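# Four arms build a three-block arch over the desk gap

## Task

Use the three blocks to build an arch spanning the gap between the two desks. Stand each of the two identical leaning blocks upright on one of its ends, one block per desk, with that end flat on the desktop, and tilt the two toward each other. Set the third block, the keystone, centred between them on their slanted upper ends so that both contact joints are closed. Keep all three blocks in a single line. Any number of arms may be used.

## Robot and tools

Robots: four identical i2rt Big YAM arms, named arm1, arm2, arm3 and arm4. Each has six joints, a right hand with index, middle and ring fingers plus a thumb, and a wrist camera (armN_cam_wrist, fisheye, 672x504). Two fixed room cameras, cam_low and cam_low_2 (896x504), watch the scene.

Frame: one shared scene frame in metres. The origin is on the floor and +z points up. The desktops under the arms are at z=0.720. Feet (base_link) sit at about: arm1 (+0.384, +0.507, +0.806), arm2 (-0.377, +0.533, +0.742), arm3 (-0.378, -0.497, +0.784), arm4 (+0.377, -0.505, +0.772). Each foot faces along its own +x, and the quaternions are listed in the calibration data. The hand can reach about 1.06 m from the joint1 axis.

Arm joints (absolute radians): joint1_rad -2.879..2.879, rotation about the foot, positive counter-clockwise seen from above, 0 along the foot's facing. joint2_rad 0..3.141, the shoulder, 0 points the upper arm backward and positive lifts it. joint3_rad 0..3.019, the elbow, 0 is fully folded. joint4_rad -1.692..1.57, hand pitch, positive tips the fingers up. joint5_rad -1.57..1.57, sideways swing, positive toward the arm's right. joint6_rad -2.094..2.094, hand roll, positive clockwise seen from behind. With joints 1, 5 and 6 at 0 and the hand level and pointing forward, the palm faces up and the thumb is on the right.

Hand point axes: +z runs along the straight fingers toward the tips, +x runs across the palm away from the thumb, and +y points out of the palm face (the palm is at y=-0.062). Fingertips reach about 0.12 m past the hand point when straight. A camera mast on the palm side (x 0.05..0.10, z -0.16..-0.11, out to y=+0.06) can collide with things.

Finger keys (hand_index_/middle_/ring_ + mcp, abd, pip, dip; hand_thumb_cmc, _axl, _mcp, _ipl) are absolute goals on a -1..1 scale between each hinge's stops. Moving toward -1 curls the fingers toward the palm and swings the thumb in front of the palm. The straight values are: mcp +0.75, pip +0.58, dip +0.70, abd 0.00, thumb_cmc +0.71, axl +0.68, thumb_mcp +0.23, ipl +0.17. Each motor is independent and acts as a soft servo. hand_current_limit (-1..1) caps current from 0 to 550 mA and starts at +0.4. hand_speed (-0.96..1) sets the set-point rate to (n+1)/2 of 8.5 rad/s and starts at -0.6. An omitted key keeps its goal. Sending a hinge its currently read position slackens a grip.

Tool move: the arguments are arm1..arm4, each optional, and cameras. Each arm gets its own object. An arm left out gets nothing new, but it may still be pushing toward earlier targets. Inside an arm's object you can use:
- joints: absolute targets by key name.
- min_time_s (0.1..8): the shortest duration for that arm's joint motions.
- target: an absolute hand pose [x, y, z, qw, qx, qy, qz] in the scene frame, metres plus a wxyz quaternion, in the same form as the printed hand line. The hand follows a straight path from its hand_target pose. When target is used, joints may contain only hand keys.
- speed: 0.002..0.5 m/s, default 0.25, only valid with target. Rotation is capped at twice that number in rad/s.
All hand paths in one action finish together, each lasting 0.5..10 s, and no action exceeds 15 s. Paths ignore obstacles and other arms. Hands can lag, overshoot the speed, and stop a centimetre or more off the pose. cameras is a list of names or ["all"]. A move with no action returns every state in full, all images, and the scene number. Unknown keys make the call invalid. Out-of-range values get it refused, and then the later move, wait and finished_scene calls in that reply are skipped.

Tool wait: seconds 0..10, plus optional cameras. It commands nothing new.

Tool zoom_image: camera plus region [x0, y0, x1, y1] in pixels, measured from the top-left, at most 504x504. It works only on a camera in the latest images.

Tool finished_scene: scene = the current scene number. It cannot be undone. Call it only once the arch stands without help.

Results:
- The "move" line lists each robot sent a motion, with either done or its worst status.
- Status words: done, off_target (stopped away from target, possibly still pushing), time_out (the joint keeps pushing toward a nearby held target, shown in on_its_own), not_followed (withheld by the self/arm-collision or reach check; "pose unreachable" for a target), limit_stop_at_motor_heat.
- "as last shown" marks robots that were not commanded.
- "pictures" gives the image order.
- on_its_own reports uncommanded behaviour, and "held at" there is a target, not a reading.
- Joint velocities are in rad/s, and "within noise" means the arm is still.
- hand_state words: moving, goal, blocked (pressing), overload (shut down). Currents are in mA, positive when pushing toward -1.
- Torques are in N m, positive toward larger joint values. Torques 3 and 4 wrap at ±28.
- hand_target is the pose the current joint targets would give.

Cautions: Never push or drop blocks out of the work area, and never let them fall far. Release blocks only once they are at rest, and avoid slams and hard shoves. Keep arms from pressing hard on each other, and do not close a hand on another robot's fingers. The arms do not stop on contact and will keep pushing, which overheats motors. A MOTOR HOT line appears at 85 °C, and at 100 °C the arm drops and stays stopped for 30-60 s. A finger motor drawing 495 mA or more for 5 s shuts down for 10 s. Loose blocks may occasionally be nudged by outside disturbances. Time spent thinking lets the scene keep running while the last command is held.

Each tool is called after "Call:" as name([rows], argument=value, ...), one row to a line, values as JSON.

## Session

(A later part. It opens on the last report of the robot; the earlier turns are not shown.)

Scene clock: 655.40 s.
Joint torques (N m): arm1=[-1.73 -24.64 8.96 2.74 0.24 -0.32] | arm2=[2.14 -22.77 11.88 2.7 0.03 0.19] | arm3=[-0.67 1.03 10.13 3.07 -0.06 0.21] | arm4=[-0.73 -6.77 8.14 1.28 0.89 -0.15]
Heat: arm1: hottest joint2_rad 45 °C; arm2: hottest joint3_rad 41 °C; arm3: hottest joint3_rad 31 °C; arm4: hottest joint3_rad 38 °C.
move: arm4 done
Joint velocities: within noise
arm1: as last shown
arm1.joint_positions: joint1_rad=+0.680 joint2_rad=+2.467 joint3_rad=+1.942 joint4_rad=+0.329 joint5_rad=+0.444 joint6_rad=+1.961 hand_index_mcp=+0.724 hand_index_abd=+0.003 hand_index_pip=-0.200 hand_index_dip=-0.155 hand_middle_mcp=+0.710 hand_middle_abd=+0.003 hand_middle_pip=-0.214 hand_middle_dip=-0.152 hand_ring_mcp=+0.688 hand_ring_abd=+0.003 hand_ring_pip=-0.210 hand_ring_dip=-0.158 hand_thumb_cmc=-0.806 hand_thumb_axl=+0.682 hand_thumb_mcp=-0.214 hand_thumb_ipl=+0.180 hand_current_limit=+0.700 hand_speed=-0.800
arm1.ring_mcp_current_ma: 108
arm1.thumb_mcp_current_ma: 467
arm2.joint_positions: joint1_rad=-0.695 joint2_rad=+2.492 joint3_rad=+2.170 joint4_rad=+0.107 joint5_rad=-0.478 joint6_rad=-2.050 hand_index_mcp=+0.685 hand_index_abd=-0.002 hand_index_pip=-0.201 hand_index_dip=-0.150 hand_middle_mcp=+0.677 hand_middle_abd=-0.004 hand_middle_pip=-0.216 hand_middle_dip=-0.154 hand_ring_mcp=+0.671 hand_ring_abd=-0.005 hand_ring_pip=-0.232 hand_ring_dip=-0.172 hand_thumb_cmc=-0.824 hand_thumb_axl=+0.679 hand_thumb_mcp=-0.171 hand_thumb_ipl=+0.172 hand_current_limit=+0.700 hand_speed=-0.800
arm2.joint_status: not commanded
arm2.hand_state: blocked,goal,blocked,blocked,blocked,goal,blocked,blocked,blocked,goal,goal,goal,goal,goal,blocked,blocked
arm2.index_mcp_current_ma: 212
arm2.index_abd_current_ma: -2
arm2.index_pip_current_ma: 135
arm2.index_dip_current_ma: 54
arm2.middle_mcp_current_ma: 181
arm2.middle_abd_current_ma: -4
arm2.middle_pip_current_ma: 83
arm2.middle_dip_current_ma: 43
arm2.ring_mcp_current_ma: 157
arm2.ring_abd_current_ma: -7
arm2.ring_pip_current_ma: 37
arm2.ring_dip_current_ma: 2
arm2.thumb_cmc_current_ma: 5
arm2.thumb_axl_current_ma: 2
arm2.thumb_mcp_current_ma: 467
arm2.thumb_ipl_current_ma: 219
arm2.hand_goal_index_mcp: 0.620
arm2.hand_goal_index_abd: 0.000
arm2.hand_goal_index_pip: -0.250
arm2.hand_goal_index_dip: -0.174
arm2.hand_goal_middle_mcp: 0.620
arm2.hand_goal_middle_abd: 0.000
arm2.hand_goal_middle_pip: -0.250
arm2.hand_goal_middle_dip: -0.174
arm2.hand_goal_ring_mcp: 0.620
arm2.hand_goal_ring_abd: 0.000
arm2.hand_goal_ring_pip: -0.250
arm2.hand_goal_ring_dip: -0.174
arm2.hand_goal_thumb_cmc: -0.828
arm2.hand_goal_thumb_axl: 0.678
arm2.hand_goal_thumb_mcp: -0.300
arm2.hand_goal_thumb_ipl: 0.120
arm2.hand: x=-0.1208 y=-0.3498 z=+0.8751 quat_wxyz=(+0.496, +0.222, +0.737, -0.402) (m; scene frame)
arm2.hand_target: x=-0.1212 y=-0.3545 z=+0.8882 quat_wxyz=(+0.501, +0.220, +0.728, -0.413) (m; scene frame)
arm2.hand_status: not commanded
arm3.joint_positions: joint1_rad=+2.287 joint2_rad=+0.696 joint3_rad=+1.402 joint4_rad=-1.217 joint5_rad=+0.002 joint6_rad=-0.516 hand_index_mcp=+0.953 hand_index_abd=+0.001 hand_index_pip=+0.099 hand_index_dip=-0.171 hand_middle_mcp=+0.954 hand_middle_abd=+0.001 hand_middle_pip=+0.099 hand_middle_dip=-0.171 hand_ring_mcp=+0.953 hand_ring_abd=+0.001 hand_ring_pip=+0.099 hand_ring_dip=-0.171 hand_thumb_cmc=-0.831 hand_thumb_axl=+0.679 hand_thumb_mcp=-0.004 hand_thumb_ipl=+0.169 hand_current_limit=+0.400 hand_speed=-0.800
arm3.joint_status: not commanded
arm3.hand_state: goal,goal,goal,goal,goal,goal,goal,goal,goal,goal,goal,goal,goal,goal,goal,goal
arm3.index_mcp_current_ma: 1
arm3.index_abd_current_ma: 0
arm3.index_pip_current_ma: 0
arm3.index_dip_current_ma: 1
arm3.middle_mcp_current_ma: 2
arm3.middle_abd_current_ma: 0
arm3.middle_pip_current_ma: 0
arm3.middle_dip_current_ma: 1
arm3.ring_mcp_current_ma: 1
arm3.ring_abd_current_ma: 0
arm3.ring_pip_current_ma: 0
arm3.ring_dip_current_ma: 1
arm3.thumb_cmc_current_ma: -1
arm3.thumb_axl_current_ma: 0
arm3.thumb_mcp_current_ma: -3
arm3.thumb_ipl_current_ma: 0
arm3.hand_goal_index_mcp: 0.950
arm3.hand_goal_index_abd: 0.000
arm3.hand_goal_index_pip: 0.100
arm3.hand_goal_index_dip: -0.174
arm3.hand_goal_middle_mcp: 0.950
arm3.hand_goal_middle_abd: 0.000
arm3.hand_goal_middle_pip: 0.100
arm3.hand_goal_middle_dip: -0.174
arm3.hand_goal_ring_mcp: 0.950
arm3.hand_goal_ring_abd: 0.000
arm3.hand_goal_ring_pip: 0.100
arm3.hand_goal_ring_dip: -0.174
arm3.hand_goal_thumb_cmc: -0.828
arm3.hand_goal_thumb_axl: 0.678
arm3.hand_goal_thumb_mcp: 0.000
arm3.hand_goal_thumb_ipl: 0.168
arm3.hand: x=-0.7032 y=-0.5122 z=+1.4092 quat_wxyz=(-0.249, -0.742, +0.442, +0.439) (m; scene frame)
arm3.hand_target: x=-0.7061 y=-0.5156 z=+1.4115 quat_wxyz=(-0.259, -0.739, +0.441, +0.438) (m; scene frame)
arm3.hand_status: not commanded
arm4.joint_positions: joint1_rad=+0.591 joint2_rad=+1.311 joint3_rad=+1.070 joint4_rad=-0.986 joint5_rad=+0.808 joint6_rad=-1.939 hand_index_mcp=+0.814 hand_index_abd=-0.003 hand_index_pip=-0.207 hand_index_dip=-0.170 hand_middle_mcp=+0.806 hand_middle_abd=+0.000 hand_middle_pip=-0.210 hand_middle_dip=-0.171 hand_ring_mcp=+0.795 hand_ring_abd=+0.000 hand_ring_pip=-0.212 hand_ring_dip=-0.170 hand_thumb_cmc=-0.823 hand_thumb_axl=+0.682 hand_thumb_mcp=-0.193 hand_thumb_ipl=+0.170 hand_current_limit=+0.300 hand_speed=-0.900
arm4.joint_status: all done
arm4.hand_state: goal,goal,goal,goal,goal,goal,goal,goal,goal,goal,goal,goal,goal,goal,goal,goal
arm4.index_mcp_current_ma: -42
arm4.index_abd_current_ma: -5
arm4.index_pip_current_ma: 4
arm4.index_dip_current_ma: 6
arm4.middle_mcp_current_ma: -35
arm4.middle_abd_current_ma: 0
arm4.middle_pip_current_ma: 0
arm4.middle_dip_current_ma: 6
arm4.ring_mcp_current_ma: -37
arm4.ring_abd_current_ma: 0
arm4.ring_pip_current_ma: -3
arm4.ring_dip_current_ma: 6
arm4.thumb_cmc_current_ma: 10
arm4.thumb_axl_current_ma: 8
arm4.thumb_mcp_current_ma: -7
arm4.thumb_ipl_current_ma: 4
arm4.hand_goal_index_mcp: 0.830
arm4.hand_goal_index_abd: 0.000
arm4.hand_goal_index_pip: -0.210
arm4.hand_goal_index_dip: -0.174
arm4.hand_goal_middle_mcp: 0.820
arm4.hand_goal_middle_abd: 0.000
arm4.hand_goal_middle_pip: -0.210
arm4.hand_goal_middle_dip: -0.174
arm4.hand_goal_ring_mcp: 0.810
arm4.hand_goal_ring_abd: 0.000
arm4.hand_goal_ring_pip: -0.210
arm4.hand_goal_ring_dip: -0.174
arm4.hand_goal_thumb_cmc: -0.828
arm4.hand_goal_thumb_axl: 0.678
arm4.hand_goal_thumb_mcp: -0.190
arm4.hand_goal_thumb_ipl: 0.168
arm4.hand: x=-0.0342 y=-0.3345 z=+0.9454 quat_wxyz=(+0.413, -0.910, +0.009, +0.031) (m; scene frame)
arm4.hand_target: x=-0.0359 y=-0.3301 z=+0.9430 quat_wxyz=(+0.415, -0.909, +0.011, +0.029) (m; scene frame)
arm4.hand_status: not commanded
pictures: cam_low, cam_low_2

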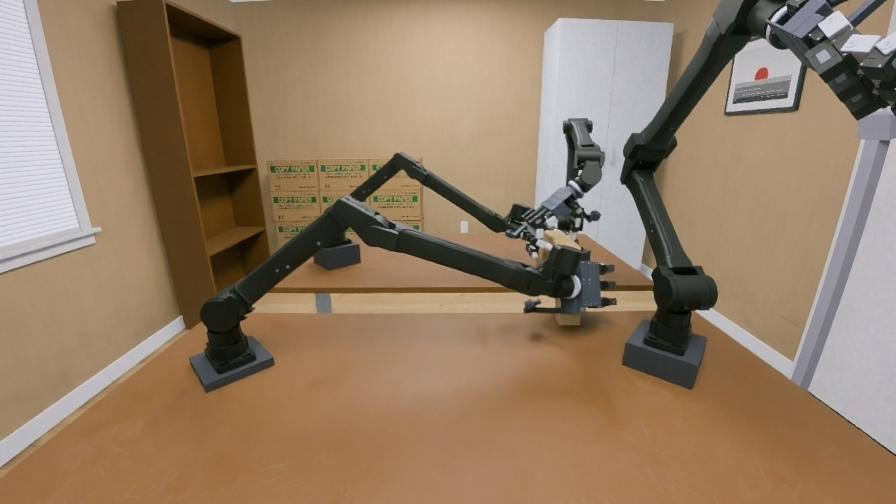

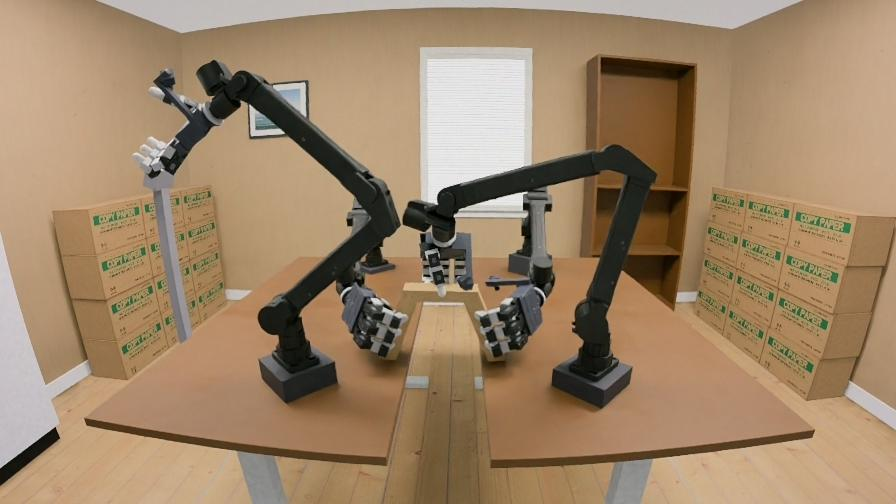

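Call:
move(arm4={"joints": {"hand_thumb_mcp": -0.06, "hand_index_mcp": 0.93, "hand_middle_mcp": 0.93, "hand_ring_mcp": 0.93, "hand_index_pip": -0.1, "hand_middle_pip": -0.1, "hand_ring_pip": -0.1, "hand_speed": -0.85}})

Call:
move(arm4={"target": [-0.036, -0.330, 1.07, 0.4147, -0.9095, 0.0105, 0.029], "speed": 0.08}, cameras=["cam_low_2", "cam_low"])

Call:
zoom_image(camera="cam_low_2", region=[370, 270, 520, 370])

Call:
zoom_image(camera="cam_low", region=[530, 215, 590, 255])

Scene clock: 660.00 s.
Joint torques (N m): arm1=[-1.73 -24.59 8.95 2.7 0.24 -0.32] | arm2=[2.2 -22.77 11.88 2.69 0.03 0.19] | arm3=[-0.73 0.91 10.15 3.07 -0.06 0.21] | arm4=[-0.79 -6.71 8.1 1.28 0.92 -0.14]
Heat: arm1: hottest joint2_rad 45 °C; arm2: hottest joint3_rad 41 °C; arm3: hottest joint3_rad 31 °C; arm4: hottest joint3_rad 38 °C.
move: arm4 done
Joint velocities: within noise
arm1, arm2, arm3: as last shown
arm2.thumb_mcp_current_ma: 468
arm4.joint_positions: joint1_rad=+0.591 joint2_rad=+1.311 joint3_rad=+1.070 joint4_rad=-0.986 joint5_rad=+0.808 joint6_rad=-1.939 hand_index_mcp=+0.912 hand_index_abd=-0.003 hand_index_pip=-0.104 hand_index_dip=-0.170 hand_middle_mcp=+0.914 hand_middle_abd=+0.000 hand_middle_pip=-0.103 hand_middle_dip=-0.171 hand_ring_mcp=+0.913 hand_ring_abd=+0.000 hand_ring_pip=-0.103 hand_ring_dip=-0.171 hand_thumb_cmc=-0.823 hand_thumb_axl=+0.681 hand_thumb_mcp=-0.065 hand_thumb_ipl=+0.170 hand_current_limit=+0.300 hand_speed=-0.850
arm4.joint_status: all done
arm4.hand_state: goal,goal,goal,goal,goal,goal,goal,goal,goal,goal,goal,goal,goal,goal,goal,goal
arm4.index_mcp_current_ma: -47
arm4.index_abd_current_ma: -5
arm4.index_pip_current_ma: -6
arm4.index_dip_current_ma: 6
arm4.middle_mcp_current_ma: -40
arm4.middle_abd_current_ma: 0
arm4.middle_pip_current_ma: -6
arm4.middle_dip_current_ma: 5
arm4.ring_mcp_current_ma: -44
arm4.ring_abd_current_ma: 0
arm4.ring_pip_current_ma: -5
arm4.ring_dip_current_ma: 6
arm4.thumb_cmc_current_ma: 10
arm4.thumb_axl_current_ma: 7
arm4.thumb_mcp_current_ma: -12
arm4.thumb_ipl_current_ma: 3
arm4.hand_goal_index_mcp: 0.930
arm4.hand_goal_index_abd: 0.000
arm4.hand_goal_index_pip: -0.100
arm4.hand_goal_index_dip: -0.174
arm4.hand_goal_middle_mcp: 0.930
arm4.hand_goal_middle_abd: 0.000
arm4.hand_goal_middle_pip: -0.100
arm4.hand_goal_middle_dip: -0.174
arm4.hand_goal_ring_mcp: 0.930
arm4.hand_goal_ring_abd: 0.000
arm4.hand_goal_ring_pip: -0.100
arm4.hand_goal_ring_dip: -0.174
arm4.hand_goal_thumb_cmc: -0.828
arm4.hand_goal_thumb_axl: 0.678
arm4.hand_goal_thumb_mcp: -0.060
arm4.hand_goal_thumb_ipl: 0.168
arm4.hand: x=-0.0342 y=-0.3344 z=+0.9454 quat_wxyz=(+0.413, -0.910, +0.010, +0.030) (m; scene frame)
arm4.hand_target: x=-0.0359 y=-0.3301 z=+0.9430 quat_wxyz=(+0.415, -0.909, +0.011, +0.029) (m; scene frame)
arm4.hand_status: not commanded
pictures: none

Scene clock: 662.33 s.
Joint torques (N m): arm1=[-1.73 -24.76 8.95 2.73 0.23 -0.33] | arm2=[2.2 -22.83 11.88 2.69 0.03 0.19] | arm3=[-0.73 0.97 10.14 3.07 -0.06 0.21] | arm4=[-0.91 -7.82 12.03 0.51 0.95 -0.14]
Heat: arm1: hottest joint2_rad 45 °C; arm2: hottest joint3_rad 41 °C; arm3: hottest joint3_rad 31 °C; arm4: hottest joint3_rad 38 °C.
move: arm4 off_target
Joint velocities: within noise
arm1.joint_positions: joint1_rad=+0.680 joint2_rad=+2.467 joint3_rad=+1.942 joint4_rad=+0.329 joint5_rad=+0.444 joint6_rad=+1.961 hand_index_mcp=+0.724 hand_index_abd=+0.003 hand_index_pip=-0.200 hand_index_dip=-0.155 hand_middle_mcp=+0.710 hand_middle_abd=+0.003 hand_middle_pip=-0.214 hand_middle_dip=-0.152 hand_ring_mcp=+0.688 hand_ring_abd=+0.003 hand_ring_pip=-0.210 hand_ring_dip=-0.158 hand_thumb_cmc=-0.806 hand_thumb_axl=+0.682 hand_thumb_mcp=-0.214 hand_thumb_ipl=+0.180 hand_current_limit=+0.700 hand_speed=-0.800
arm1.joint_status: not commanded
arm1.hand_state: blocked,goal,blocked,goal,blocked,goal,blocked,blocked,blocked,goal,blocked,goal,blocked,goal,blocked,blocked
arm1.index_mcp_current_ma: 242
arm1.index_abd_current_ma: 1
arm1.index_pip_current_ma: 105
arm1.index_dip_current_ma: 27
arm1.middle_mcp_current_ma: 186
arm1.middle_abd_current_ma: 2
arm1.middle_pip_current_ma: 65
arm1.middle_dip_current_ma: 33
arm1.ring_mcp_current_ma: 108
arm1.ring_abd_current_ma: 1
arm1.ring_pip_current_ma: 77
arm1.ring_dip_current_ma: 20
arm1.thumb_cmc_current_ma: 33
arm1.thumb_axl_current_ma: 3
arm1.thumb_mcp_current_ma: 468
arm1.thumb_ipl_current_ma: 210
arm1.hand_goal_index_mcp: 0.640
arm1.hand_goal_index_abd: 0.000
arm1.hand_goal_index_pip: -0.250
arm1.hand_goal_index_dip: -0.174
arm1.hand_goal_middle_mcp: 0.640
arm1.hand_goal_middle_abd: 0.000
arm1.hand_goal_middle_pip: -0.250
arm1.hand_goal_middle_dip: -0.174
arm1.hand_goal_ring_mcp: 0.640
arm1.hand_goal_ring_abd: 0.000
arm1.hand_goal_ring_pip: -0.250
arm1.hand_goal_ring_dip: -0.174
arm1.hand_goal_thumb_cmc: -0.828
arm1.hand_goal_thumb_axl: 0.678
arm1.hand_goal_thumb_mcp: -0.330
arm1.hand_goal_thumb_ipl: 0.120
arm1.hand: x=+0.1228 y=-0.3419 z=+0.8366 quat_wxyz=(+0.515, +0.253, -0.724, +0.383) (m; scene frame)
arm1.hand_target: x=+0.1121 y=-0.3435 z=+0.8569 quat_wxyz=(+0.530, +0.243, -0.711, +0.393) (m; scene frame)
arm1.hand_status: not commanded
arm2, arm3: as last shown
arm4.joint_positions: joint1_rad=+0.591 joint2_rad=+1.295 joint3_rad=+1.321 joint4_rad=-1.303 joint5_rad=+0.809 joint6_rad=-1.939 hand_index_mcp=+0.912 hand_index_abd=-0.003 hand_index_pip=-0.103 hand_index_dip=-0.170 hand_middle_mcp=+0.915 hand_middle_abd=+0.000 hand_middle_pip=-0.103 hand_middle_dip=-0.171 hand_ring_mcp=+0.914 hand_ring_abd=+0.000 hand_ring_pip=-0.103 hand_ring_dip=-0.171 hand_thumb_cmc=-0.823 hand_thumb_axl=+0.681 hand_thumb_mcp=-0.065 hand_thumb_ipl=+0.170 hand_current_limit=+0.300 hand_speed=-0.850
arm4.joint_status: not commanded
arm4.hand_state: goal,goal,goal,goal,goal,goal,goal,goal,goal,goal,goal,goal,goal,goal,goal,goal
arm4.index_mcp_current_ma: -46
arm4.index_abd_current_ma: -5
arm4.index_pip_current_ma: -6
arm4.index_dip_current_ma: 6
arm4.middle_mcp_current_ma: -39
arm4.middle_abd_current_ma: 0
arm4.middle_pip_current_ma: -6
arm4.middle_dip_current_ma: 5
arm4.ring_mcp_current_ma: -42
arm4.ring_abd_current_ma: 0
arm4.ring_pip_current_ma: -5
arm4.ring_dip_current_ma: 6
arm4.thumb_cmc_current_ma: 10
arm4.thumb_axl_current_ma: 7
arm4.thumb_mcp_current_ma: -12
arm4.thumb_ipl_current_ma: 3
arm4.hand_goal_index_mcp: 0.930
arm4.hand_goal_index_abd: 0.000
arm4.hand_goal_index_pip: -0.100
arm4.hand_goal_index_dip: -0.174
arm4.hand_goal_middle_mcp: 0.930
arm4.hand_goal_middle_abd: 0.000
arm4.hand_goal_middle_pip: -0.100
arm4.hand_goal_middle_dip: -0.174
arm4.hand_goal_ring_mcp: 0.930
arm4.hand_goal_ring_abd: 0.000
arm4.hand_goal_ring_pip: -0.100
arm4.hand_goal_ring_dip: -0.174
arm4.hand_goal_thumb_cmc: -0.828
arm4.hand_goal_thumb_axl: 0.678
arm4.hand_goal_thumb_mcp: -0.060
arm4.hand_goal_thumb_ipl: 0.168
arm4.hand: x=-0.0273 y=-0.3354 z=+1.0426 quat_wxyz=(+0.408, -0.913, +0.000, +0.008) (m; scene frame)
arm4.hand_target: x=-0.0349 y=-0.3304 z=+1.0698 quat_wxyz=(+0.415, -0.909, +0.011, +0.029) (m; scene frame)
arm4.hand_status: off_target (0.029 m and 2.8 deg from the pose sent, 0.125 m and 0.3 deg at the start)
pictures: cam_low, cam_low_2

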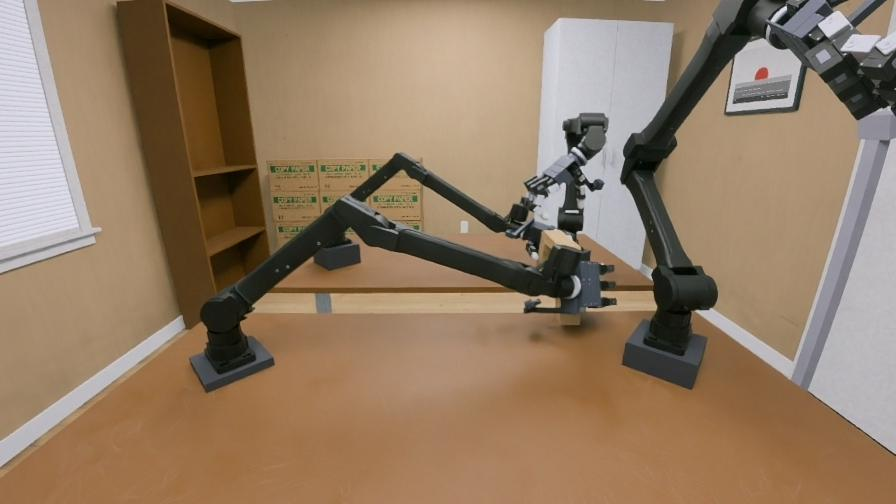

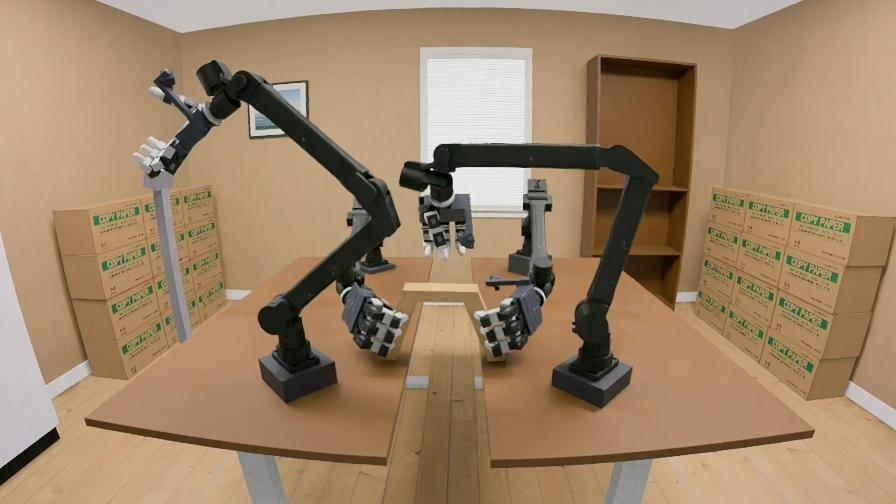

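Scaled by 3.360 from the camera's 896x504 image, which has a finer 1280x720 frame.

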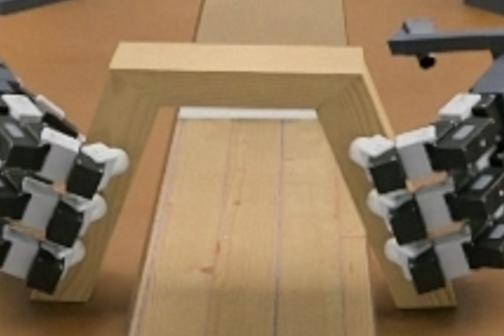

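Scaled by 8.400 from the camera's 896x504 image, which has a finer 1280x720 frame.

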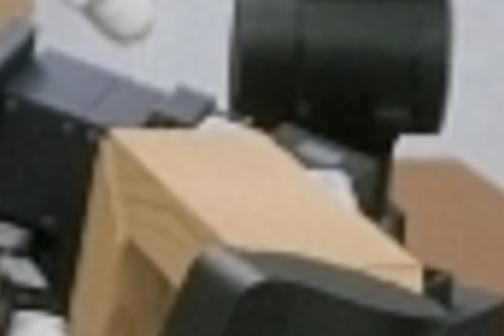

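Call:
move(arm1={"target": [0.114, -0.347, 0.877, 0.5296, 0.2428, -0.7109, 0.3938], "speed": 0.03}, arm2={"target": [-0.123, -0.360, 0.918, 0.5011, 0.2197, 0.7278, -0.4133], "speed": 0.03}, arm4={"joints": {"joint2_rad": 0.95, "joint3_rad": 1.5, "joint4_rad": -1.4}, "min_time_s": 2.0}, cameras=["cam_low_2", "cam_low"])

Call:
zoom_image(camera="cam_low_2", region=[370, 270, 520, 370])

Call:
zoom_image(camera="cam_low", region=[530, 215, 590, 255])

Scene clock: 670.13 s.
Joint torques (N m): arm1=[-1.55 -26.46 10.15 1.29 0.34 -0.32] | arm2=[1.9 -24.12 15.04 1.4 -0.17 0.18] | arm3=[-0.67 0.97 10.14 3.07 -0.06 0.21] | arm4=[-0.62 -2.78 11.34 1.13 0.76 -0.09]
Heat: arm1: hottest joint2_rad 45 °C; arm2: hottest joint3_rad 41 °C; arm3: hottest joint3_rad 31 °C; arm4: hottest joint3_rad 39 °C.
move: arm1 off_target; arm2 off_target; arm4 done
Joint velocities: within noise
arm1.joint_positions: joint1_rad=+0.680 joint2_rad=+2.467 joint3_rad=+1.942 joint4_rad=+0.329 joint5_rad=+0.444 joint6_rad=+1.961 hand_index_mcp=+0.724 hand_index_abd=+0.003 hand_index_pip=-0.200 hand_index_dip=-0.155 hand_middle_mcp=+0.710 hand_middle_abd=+0.003 hand_middle_pip=-0.214 hand_middle_dip=-0.152 hand_ring_mcp=+0.688 hand_ring_abd=+0.003 hand_ring_pip=-0.210 hand_ring_dip=-0.158 hand_thumb_cmc=-0.806 hand_thumb_axl=+0.682 hand_thumb_mcp=-0.214 hand_thumb_ipl=+0.180 hand_current_limit=+0.700 hand_speed=-0.800
arm1.joint_status: not commanded
arm1.hand_state: blocked,goal,blocked,goal,blocked,goal,blocked,blocked,blocked,goal,blocked,goal,blocked,goal,blocked,blocked
arm1.index_mcp_current_ma: 242
arm1.index_abd_current_ma: 1
arm1.index_pip_current_ma: 105
arm1.index_dip_current_ma: 27
arm1.middle_mcp_current_ma: 186
arm1.middle_abd_current_ma: 2
arm1.middle_pip_current_ma: 65
arm1.middle_dip_current_ma: 33
arm1.ring_mcp_current_ma: 108
arm1.ring_abd_current_ma: 1
arm1.ring_pip_current_ma: 77
arm1.ring_dip_current_ma: 20
arm1.thumb_cmc_current_ma: 33
arm1.thumb_axl_current_ma: 3
arm1.thumb_mcp_current_ma: 468
arm1.thumb_ipl_current_ma: 210
arm1.hand_goal_index_mcp: 0.640
arm1.hand_goal_index_abd: 0.000
arm1.hand_goal_index_pip: -0.250
arm1.hand_goal_index_dip: -0.174
arm1.hand_goal_middle_mcp: 0.640
arm1.hand_goal_middle_abd: 0.000
arm1.hand_goal_middle_pip: -0.250
arm1.hand_goal_middle_dip: -0.174
arm1.hand_goal_ring_mcp: 0.640
arm1.hand_goal_ring_abd: 0.000
arm1.hand_goal_ring_pip: -0.250
arm1.hand_goal_ring_dip: -0.174
arm1.hand_goal_thumb_cmc: -0.828
arm1.hand_goal_thumb_axl: 0.678
arm1.hand_goal_thumb_mcp: -0.330
arm1.hand_goal_thumb_ipl: 0.120
arm1.hand: x=+0.1228 y=-0.3419 z=+0.8366 quat_wxyz=(+0.515, +0.253, -0.724, +0.383) (m; scene frame)
arm1.hand_target: x=+0.1141 y=-0.3463 z=+0.8766 quat_wxyz=(+0.530, +0.243, -0.711, +0.394) (m; scene frame)
arm1.hand_status: off_target (0.042 m and 2.8 deg from the pose sent, 0.042 m and 2.8 deg at the start)
arm2.joint_positions: joint1_rad=-0.695 joint2_rad=+2.490 joint3_rad=+2.178 joint4_rad=+0.076 joint5_rad=-0.477 joint6_rad=-2.050 hand_index_mcp=+0.678 hand_index_abd=-0.002 hand_index_pip=-0.201 hand_index_dip=-0.151 hand_middle_mcp=+0.677 hand_middle_abd=-0.004 hand_middle_pip=-0.216 hand_middle_dip=-0.154 hand_ring_mcp=+0.676 hand_ring_abd=-0.005 hand_ring_pip=-0.226 hand_ring_dip=-0.172 hand_thumb_cmc=-0.832 hand_thumb_axl=+0.676 hand_thumb_mcp=-0.171 hand_thumb_ipl=+0.172 hand_current_limit=+0.700 hand_speed=-0.800
arm2.joint_status: not commanded
arm2.hand_state: blocked,goal,blocked,blocked,blocked,goal,blocked,blocked,blocked,goal,blocked,goal,goal,goal,blocked,blocked
arm2.index_mcp_current_ma: 183
arm2.index_abd_current_ma: -2
arm2.index_pip_current_ma: 135
arm2.index_dip_current_ma: 52
arm2.middle_mcp_current_ma: 181
arm2.middle_abd_current_ma: -4
arm2.middle_pip_current_ma: 83
arm2.middle_dip_current_ma: 43
arm2.ring_mcp_current_ma: 176
arm2.ring_abd_current_ma: -7
arm2.ring_pip_current_ma: 52
arm2.ring_dip_current_ma: 2
arm2.thumb_cmc_current_ma: -6
arm2.thumb_axl_current_ma: -3
arm2.thumb_mcp_current_ma: 468
arm2.thumb_ipl_current_ma: 219
arm2.hand_goal_index_mcp: 0.620
arm2.hand_goal_index_abd: 0.000
arm2.hand_goal_index_pip: -0.250
arm2.hand_goal_index_dip: -0.174
arm2.hand_goal_middle_mcp: 0.620
arm2.hand_goal_middle_abd: 0.000
arm2.hand_goal_middle_pip: -0.250
arm2.hand_goal_middle_dip: -0.174
arm2.hand_goal_ring_mcp: 0.620
arm2.hand_goal_ring_abd: 0.000
arm2.hand_goal_ring_pip: -0.250
arm2.hand_goal_ring_dip: -0.174
arm2.hand_goal_thumb_cmc: -0.828
arm2.hand_goal_thumb_axl: 0.678
arm2.hand_goal_thumb_mcp: -0.300
arm2.hand_goal_thumb_ipl: 0.120
arm2.hand: x=-0.1210 y=-0.3495 z=+0.8751 quat_wxyz=(+0.493, +0.227, +0.742, -0.395) (m; scene frame)
arm2.hand_target: x=-0.1236 y=-0.3575 z=+0.9181 quat_wxyz=(+0.501, +0.220, +0.728, -0.414) (m; scene frame)
arm2.hand_status: off_target (0.044 m and 2.9 deg from the pose sent, 0.044 m and 1.8 deg at the start)
arm3: as last shown
arm4.joint_positions: joint1_rad=+0.591 joint2_rad=+0.953 joint3_rad=+1.451 joint4_rad=-1.391 joint5_rad=+0.809 joint6_rad=-1.939 hand_index_mcp=+0.913 hand_index_abd=-0.003 hand_index_pip=-0.103 hand_index_dip=-0.171 hand_middle_mcp=+0.915 hand_middle_abd=+0.000 hand_middle_pip=-0.103 hand_middle_dip=-0.171 hand_ring_mcp=+0.914 hand_ring_abd=+0.000 hand_ring_pip=-0.103 hand_ring_dip=-0.171 hand_thumb_cmc=-0.827 hand_thumb_axl=+0.680 hand_thumb_mcp=-0.064 hand_thumb_ipl=+0.170 hand_current_limit=+0.300 hand_speed=-0.850
arm4.joint_status: all done
arm4.hand_state: goal,goal,goal,goal,goal,goal,goal,goal,goal,goal,goal,goal,goal,goal,goal,goal
arm4.index_mcp_current_ma: -46
arm4.index_abd_current_ma: -5
arm4.index_pip_current_ma: -6
arm4.index_dip_current_ma: 6
arm4.middle_mcp_current_ma: -39
arm4.middle_abd_current_ma: 0
arm4.middle_pip_current_ma: -6
arm4.middle_dip_current_ma: 5
arm4.ring_mcp_current_ma: -42
arm4.ring_abd_current_ma: 0
arm4.ring_pip_current_ma: -5
arm4.ring_dip_current_ma: 6
arm4.thumb_cmc_current_ma: 2
arm4.thumb_axl_current_ma: 4
arm4.thumb_mcp_current_ma: -8
arm4.thumb_ipl_current_ma: 3
arm4.hand_goal_index_mcp: 0.930
arm4.hand_goal_index_abd: 0.000
arm4.hand_goal_index_pip: -0.100
arm4.hand_goal_index_dip: -0.174
arm4.hand_goal_middle_mcp: 0.930
arm4.hand_goal_middle_abd: 0.000
arm4.hand_goal_middle_pip: -0.100
arm4.hand_goal_middle_dip: -0.174
arm4.hand_goal_ring_mcp: 0.930
arm4.hand_goal_ring_abd: 0.000
arm4.hand_goal_ring_pip: -0.100
arm4.hand_goal_ring_dip: -0.174
arm4.hand_goal_thumb_cmc: -0.828
arm4.hand_goal_thumb_axl: 0.678
arm4.hand_goal_thumb_mcp: -0.060
arm4.hand_goal_thumb_ipl: 0.168
arm4.hand: x=+0.0531 y=-0.3541 z=+1.2235 quat_wxyz=(+0.443, -0.876, +0.076, +0.176) (m; scene frame)
arm4.hand_target: x=+0.0564 y=-0.3525 z=+1.2469 quat_wxyz=(+0.447, -0.869, +0.085, +0.193) (m; scene frame)
arm4.hand_status: not commanded
pictures: cam_low, cam_low_2

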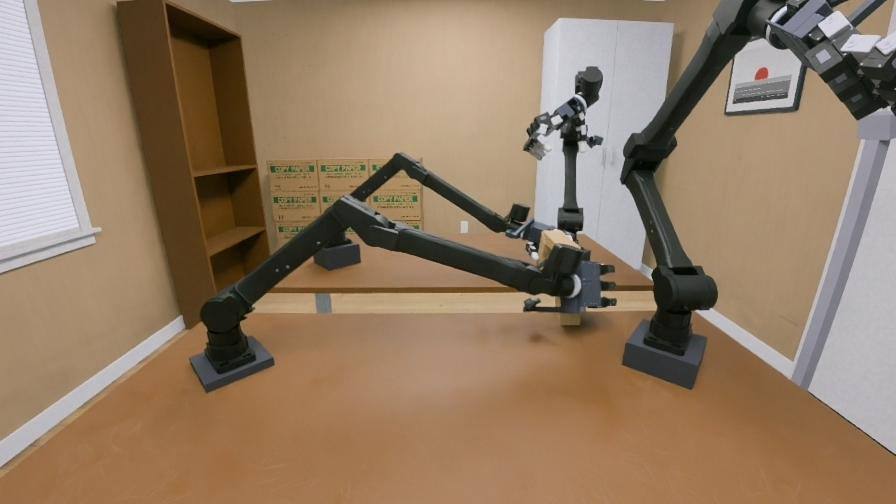

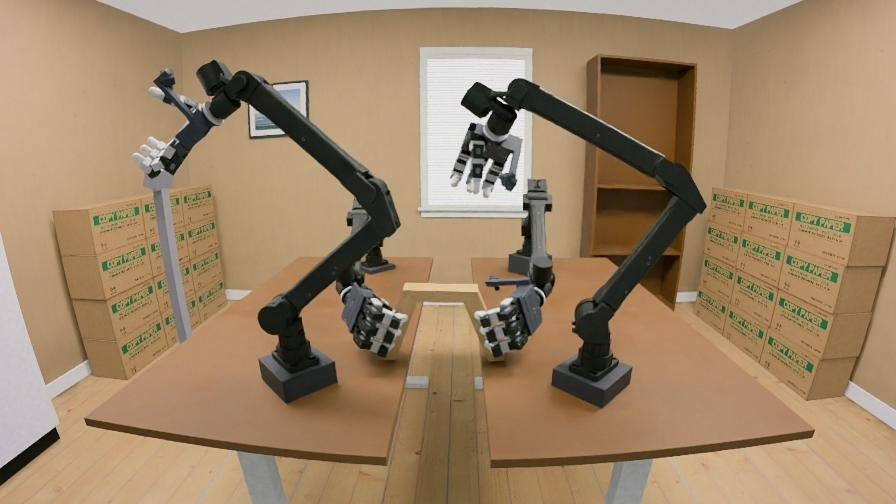

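Scaled by 3.360 from the camera's 896x504 image, which has a finer 1280x720 frame.

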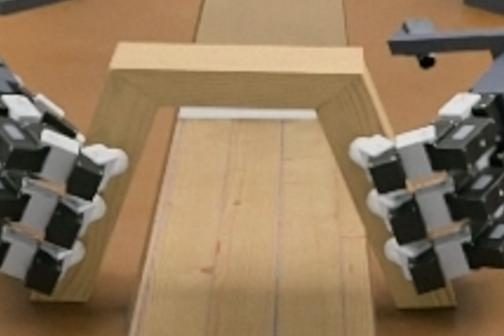

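Scaled by 8.400 from the camera's 896x504 image, which has a finer 1280x720 frame.

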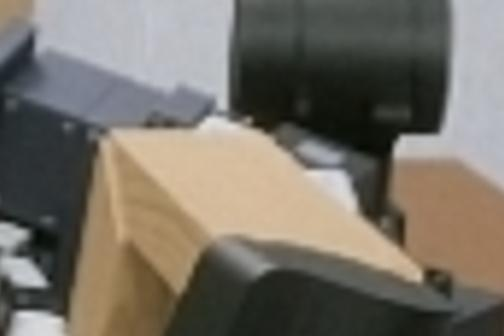

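Call:
move(arm1={"joints": {"hand_thumb_mcp": -0.28, "hand_thumb_ipl": 0.16, "hand_current_limit": 0.3, "hand_speed": -0.92}}, arm2={"joints": {"hand_thumb_mcp": -0.235, "hand_thumb_ipl": 0.155, "hand_current_limit": 0.3, "hand_speed": -0.92}})

Call:
move(arm1={"joints": {"hand_thumb_mcp": -0.20, "hand_thumb_ipl": 0.18, "hand_index_mcp": 0.74, "hand_middle_mcp": 0.725, "hand_ring_mcp": 0.70, "hand_index_pip": -0.2, "hand_middle_pip": -0.21, "hand_ring_pip": -0.21, "hand_speed": -0.92}}, arm2={"joints": {"hand_thumb_mcp": -0.155, "hand_thumb_ipl": 0.172, "hand_index_mcp": 0.695, "hand_middle_mcp": 0.692, "hand_ring_mcp": 0.69, "hand_index_pip": -0.2, "hand_middle_pip": -0.215, "hand_ring_pip": -0.225, "hand_speed": -0.92}}, cameras=["cam_low_2", "cam_low"])

Call:
zoom_image(camera="cam_low_2", region=[370, 270, 520, 370])

Call:
zoom_image(camera="cam_low", region=[530, 215, 590, 255])

Scene clock: 675.07 s.
Joint torques (N m): arm1=[-1.44 -26.4 10.18 1.39 0.33 -0.31] | arm2=[1.96 -24.12 15.04 1.43 -0.19 0.18] | arm3=[-0.67 0.97 10.14 3.07 -0.06 0.21] | arm4=[-0.97 -2.9 11.32 1.13 0.75 -0.08]
Heat: arm1: hottest joint2_rad 45 °C; arm2: hottest joint3_rad 41 °C; arm3: hottest joint3_rad 31 °C; arm4: hottest joint3_rad 40 °C.
move: arm1 off_target; arm2 off_target
Joint velocities: within noise
arm1.joint_positions: joint1_rad=+0.680 joint2_rad=+2.467 joint3_rad=+1.942 joint4_rad=+0.329 joint5_rad=+0.445 joint6_rad=+1.961 hand_index_mcp=+0.720 hand_index_abd=+0.003 hand_index_pip=-0.200 hand_index_dip=-0.155 hand_middle_mcp=+0.706 hand_middle_abd=+0.003 hand_middle_pip=-0.214 hand_middle_dip=-0.152 hand_ring_mcp=+0.685 hand_ring_abd=+0.003 hand_ring_pip=-0.210 hand_ring_dip=-0.158 hand_thumb_cmc=-0.806 hand_thumb_axl=+0.683 hand_thumb_mcp=-0.210 hand_thumb_ipl=+0.191 hand_current_limit=+0.300 hand_speed=-0.920
arm1.joint_status: hand_thumb_mcp off_target (ended at -0.210, target -0.280); hand_thumb_ipl off_target (ended at +0.191, target +0.160); the others done
arm1.hand_state: blocked,goal,blocked,goal,blocked,goal,blocked,blocked,blocked,goal,blocked,goal,blocked,goal,blocked,blocked
arm1.index_mcp_current_ma: 228
arm1.index_abd_current_ma: 1
arm1.index_pip_current_ma: 105
arm1.index_dip_current_ma: 27
arm1.middle_mcp_current_ma: 171
arm1.middle_abd_current_ma: 2
arm1.middle_pip_current_ma: 65
arm1.middle_dip_current_ma: 33
arm1.ring_mcp_current_ma: 99
arm1.ring_abd_current_ma: 1
arm1.ring_pip_current_ma: 77
arm1.ring_dip_current_ma: 20
arm1.thumb_cmc_current_ma: 33
arm1.thumb_axl_current_ma: 5
arm1.thumb_mcp_current_ma: 250
arm1.thumb_ipl_current_ma: 82
arm1.hand_goal_index_mcp: 0.640
arm1.hand_goal_index_abd: 0.000
arm1.hand_goal_index_pip: -0.250
arm1.hand_goal_index_dip: -0.174
arm1.hand_goal_middle_mcp: 0.640
arm1.hand_goal_middle_abd: 0.000
arm1.hand_goal_middle_pip: -0.250
arm1.hand_goal_middle_dip: -0.174
arm1.hand_goal_ring_mcp: 0.640
arm1.hand_goal_ring_abd: 0.000
arm1.hand_goal_ring_pip: -0.250
arm1.hand_goal_ring_dip: -0.174
arm1.hand_goal_thumb_cmc: -0.828
arm1.hand_goal_thumb_axl: 0.678
arm1.hand_goal_thumb_mcp: -0.280
arm1.hand_goal_thumb_ipl: 0.160
arm1.hand: x=+0.1228 y=-0.3419 z=+0.8366 quat_wxyz=(+0.515, +0.253, -0.724, +0.383) (m; scene frame)
arm1.hand_target: x=+0.1141 y=-0.3463 z=+0.8766 quat_wxyz=(+0.530, +0.243, -0.711, +0.394) (m; scene frame)
arm1.hand_status: not commanded
arm2.joint_positions: joint1_rad=-0.695 joint2_rad=+2.490 joint3_rad=+2.178 joint4_rad=+0.075 joint5_rad=-0.477 joint6_rad=-2.050 hand_index_mcp=+0.671 hand_index_abd=-0.002 hand_index_pip=-0.202 hand_index_dip=-0.152 hand_middle_mcp=+0.673 hand_middle_abd=-0.004 hand_middle_pip=-0.216 hand_middle_dip=-0.154 hand_ring_mcp=+0.676 hand_ring_abd=-0.005 hand_ring_pip=-0.226 hand_ring_dip=-0.172 hand_thumb_cmc=-0.834 hand_thumb_axl=+0.675 hand_thumb_mcp=-0.164 hand_thumb_ipl=+0.179 hand_current_limit=+0.300 hand_speed=-0.920
arm2.joint_status: hand_thumb_mcp off_target (ended at -0.164, target -0.235); hand_thumb_ipl off_target (ended at +0.179, target +0.155); the others done
arm2.hand_state: blocked,goal,blocked,blocked,blocked,goal,blocked,blocked,blocked,goal,blocked,goal,goal,goal,blocked,blocked
arm2.index_mcp_current_ma: 154
arm2.index_abd_current_ma: -2
arm2.index_pip_current_ma: 132
arm2.index_dip_current_ma: 48
arm2.middle_mcp_current_ma: 165
arm2.middle_abd_current_ma: -4
arm2.middle_pip_current_ma: 83
arm2.middle_dip_current_ma: 43
arm2.ring_mcp_current_ma: 176
arm2.ring_abd_current_ma: -7
arm2.ring_pip_current_ma: 52
arm2.ring_dip_current_ma: 2
arm2.thumb_cmc_current_ma: -10
arm2.thumb_axl_current_ma: -4
arm2.thumb_mcp_current_ma: 305
arm2.thumb_ipl_current_ma: 73
arm2.hand_goal_index_mcp: 0.620
arm2.hand_goal_index_abd: 0.000
arm2.hand_goal_index_pip: -0.250
arm2.hand_goal_index_dip: -0.174
arm2.hand_goal_middle_mcp: 0.620
arm2.hand_goal_middle_abd: 0.000
arm2.hand_goal_middle_pip: -0.250
arm2.hand_goal_middle_dip: -0.174
arm2.hand_goal_ring_mcp: 0.620
arm2.hand_goal_ring_abd: 0.000
arm2.hand_goal_ring_pip: -0.250
arm2.hand_goal_ring_dip: -0.174
arm2.hand_goal_thumb_cmc: -0.828
arm2.hand_goal_thumb_axl: 0.678
arm2.hand_goal_thumb_mcp: -0.234
arm2.hand_goal_thumb_ipl: 0.156
arm2.hand: x=-0.1210 y=-0.3496 z=+0.8749 quat_wxyz=(+0.492, +0.227, +0.742, -0.395) (m; scene frame)
arm2.hand_target: x=-0.1236 y=-0.3575 z=+0.9181 quat_wxyz=(+0.501, +0.220, +0.728, -0.414) (m; scene frame)
arm2.hand_status: not commanded
arm3, arm4: as last shown
pictures: none

Scene clock: 675.87 s.
Joint torques (N m): arm1=[-1.32 -25.88 10.19 1.35 0.28 -0.32] | arm2=[1.9 -24.12 15.04 1.78 -0.18 0.18] | arm3=[-0.67 1.03 10.14 3.06 -0.06 0.21] | arm4=[-0.73 -3.14 11.34 1.1 0.77 -0.08]
Heat: arm1: hottest joint2_rad 45 °C; arm2: hottest joint3_rad 41 °C; arm3: hottest joint3_rad 31 °C; arm4: hottest joint3_rad 40 °C.
move: arm1 done; arm2 done
Joint velocities: within noise
arm1.joint_positions: joint1_rad=+0.680 joint2_rad=+2.461 joint3_rad=+1.942 joint4_rad=+0.329 joint5_rad=+0.446 joint6_rad=+1.960 hand_index_mcp=+0.737 hand_index_abd=+0.003 hand_index_pip=-0.197 hand_index_dip=-0.171 hand_middle_mcp=+0.722 hand_middle_abd=+0.003 hand_middle_pip=-0.207 hand_middle_dip=-0.171 hand_ring_mcp=+0.700 hand_ring_abd=+0.003 hand_ring_pip=-0.207 hand_ring_dip=-0.171 hand_thumb_cmc=-0.809 hand_thumb_axl=+0.683 hand_thumb_mcp=-0.203 hand_thumb_ipl=+0.182 hand_current_limit=+0.300 hand_speed=-0.920
arm1.joint_status: all done
arm1.hand_state: goal,goal,goal,goal,goal,goal,goal,goal,goal,goal,goal,goal,goal,goal,goal,goal
arm1.index_mcp_current_ma: -2
arm1.index_abd_current_ma: 1
arm1.index_pip_current_ma: 2
arm1.index_dip_current_ma: 2
arm1.middle_mcp_current_ma: -3
arm1.middle_abd_current_ma: 2
arm1.middle_pip_current_ma: 1
arm1.middle_dip_current_ma: 2
arm1.ring_mcp_current_ma: 0
arm1.ring_abd_current_ma: 1
arm1.ring_pip_current_ma: 2
arm1.ring_dip_current_ma: 2
arm1.thumb_cmc_current_ma: 27
arm1.thumb_axl_current_ma: 5
arm1.thumb_mcp_current_ma: -3
arm1.thumb_ipl_current_ma: 1
arm1.hand_goal_index_mcp: 0.740
arm1.hand_goal_index_abd: 0.000
arm1.hand_goal_index_pip: -0.200
arm1.hand_goal_index_dip: -0.174
arm1.hand_goal_middle_mcp: 0.726
arm1.hand_goal_middle_abd: 0.000
arm1.hand_goal_middle_pip: -0.210
arm1.hand_goal_middle_dip: -0.174
arm1.hand_goal_ring_mcp: 0.700
arm1.hand_goal_ring_abd: 0.000
arm1.hand_goal_ring_pip: -0.210
arm1.hand_goal_ring_dip: -0.174
arm1.hand_goal_thumb_cmc: -0.828
arm1.hand_goal_thumb_axl: 0.678
arm1.hand_goal_thumb_mcp: -0.200
arm1.hand_goal_thumb_ipl: 0.180
arm1.hand: x=+0.1222 y=-0.3422 z=+0.8419 quat_wxyz=(+0.517, +0.251, -0.722, +0.385) (m; scene frame)
arm1.hand_target: x=+0.1141 y=-0.3463 z=+0.8768 quat_wxyz=(+0.530, +0.243, -0.711, +0.394) (m; scene frame)
arm1.hand_status: not commanded
arm2.joint_positions: joint1_rad=-0.695 joint2_rad=+2.490 joint3_rad=+2.178 joint4_rad=+0.067 joint5_rad=-0.477 joint6_rad=-2.050 hand_index_mcp=+0.687 hand_index_abd=-0.002 hand_index_pip=-0.196 hand_index_dip=-0.171 hand_middle_mcp=+0.684 hand_middle_abd=-0.004 hand_middle_pip=-0.211 hand_middle_dip=-0.171 hand_ring_mcp=+0.686 hand_ring_abd=-0.005 hand_ring_pip=-0.221 hand_ring_dip=-0.174 hand_thumb_cmc=-0.830 hand_thumb_axl=+0.679 hand_thumb_mcp=-0.152 hand_thumb_ipl=+0.177 hand_current_limit=+0.300 hand_speed=-0.920
arm2.joint_status: all done
arm2.hand_state: goal,goal,goal,goal,goal,goal,goal,goal,goal,goal,goal,goal,goal,goal,goal,goal
arm2.index_mcp_current_ma: -16
arm2.index_abd_current_ma: -2
arm2.index_pip_current_ma: 4
arm2.index_dip_current_ma: 4
arm2.middle_mcp_current_ma: -13
arm2.middle_abd_current_ma: -4
arm2.middle_pip_current_ma: 3
arm2.middle_dip_current_ma: 4
arm2.ring_mcp_current_ma: -5
arm2.ring_abd_current_ma: -7
arm2.ring_pip_current_ma: 4
arm2.ring_dip_current_ma: 0
arm2.thumb_cmc_current_ma: -2
arm2.thumb_axl_current_ma: 1
arm2.thumb_mcp_current_ma: 4
arm2.thumb_ipl_current_ma: 9
arm2.hand_goal_index_mcp: 0.696
arm2.hand_goal_index_abd: 0.000
arm2.hand_goal_index_pip: -0.200
arm2.hand_goal_index_dip: -0.174
arm2.hand_goal_middle_mcp: 0.692
arm2.hand_goal_middle_abd: 0.000
arm2.hand_goal_middle_pip: -0.214
arm2.hand_goal_middle_dip: -0.174
arm2.hand_goal_ring_mcp: 0.690
arm2.hand_goal_ring_abd: 0.000
arm2.hand_goal_ring_pip: -0.224
arm2.hand_goal_ring_dip: -0.174
arm2.hand_goal_thumb_cmc: -0.828
arm2.hand_goal_thumb_axl: 0.678
arm2.hand_goal_thumb_mcp: -0.154
arm2.hand_goal_thumb_ipl: 0.172
arm2.hand: x=-0.1211 y=-0.3490 z=+0.8734 quat_wxyz=(+0.491, +0.229, +0.744, -0.392) (m; scene frame)
arm2.hand_target: x=-0.1236 y=-0.3575 z=+0.9182 quat_wxyz=(+0.501, +0.220, +0.728, -0.414) (m; scene frame)
arm2.hand_status: not commanded
arm3, arm4: as last shown
pictures: cam_low, cam_low_2

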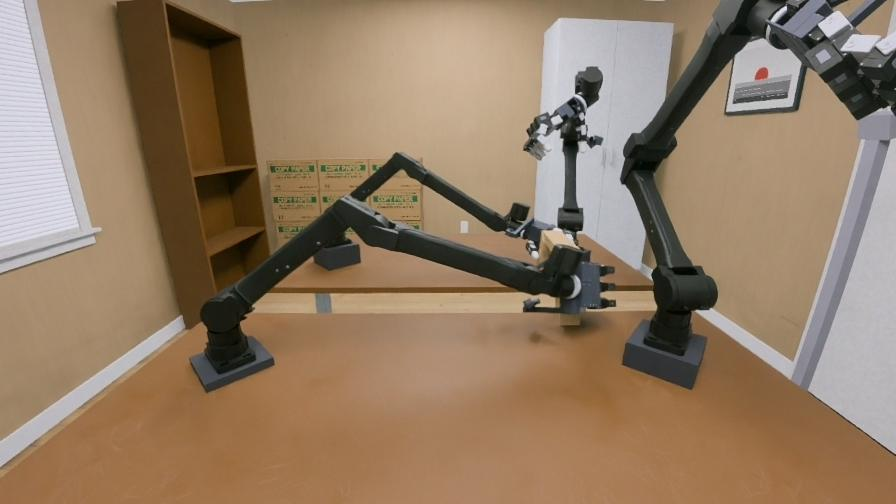

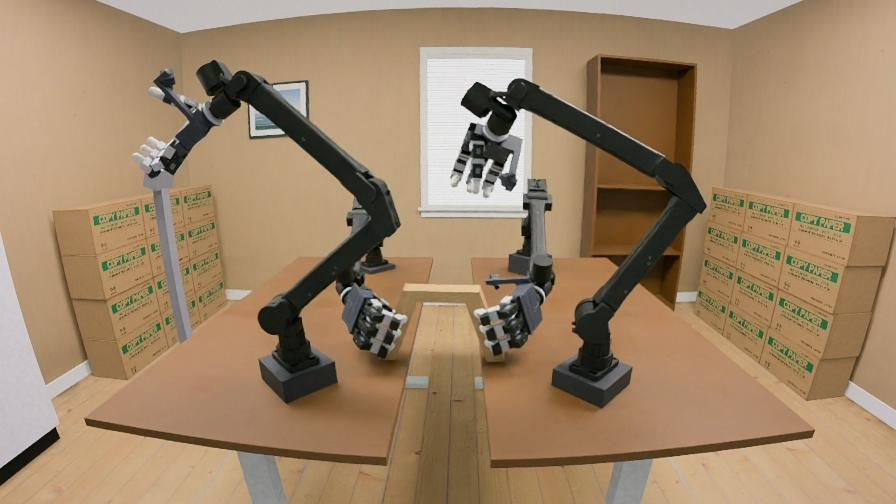

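Scaled by 3.360 from the camera's 896x504 image, which has a finer 1280x720 frame.

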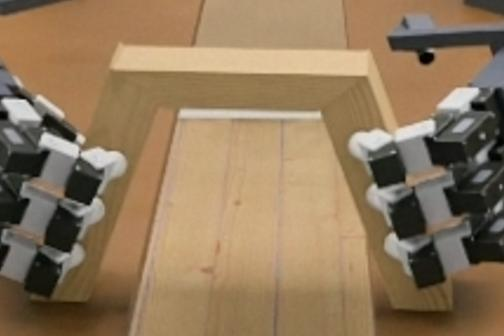

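Scaled by 8.400 from the camera's 896x504 image, which has a finer 1280x720 frame.

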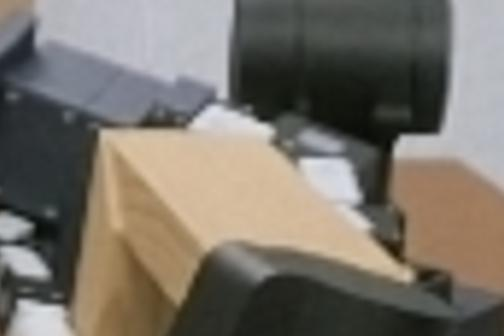

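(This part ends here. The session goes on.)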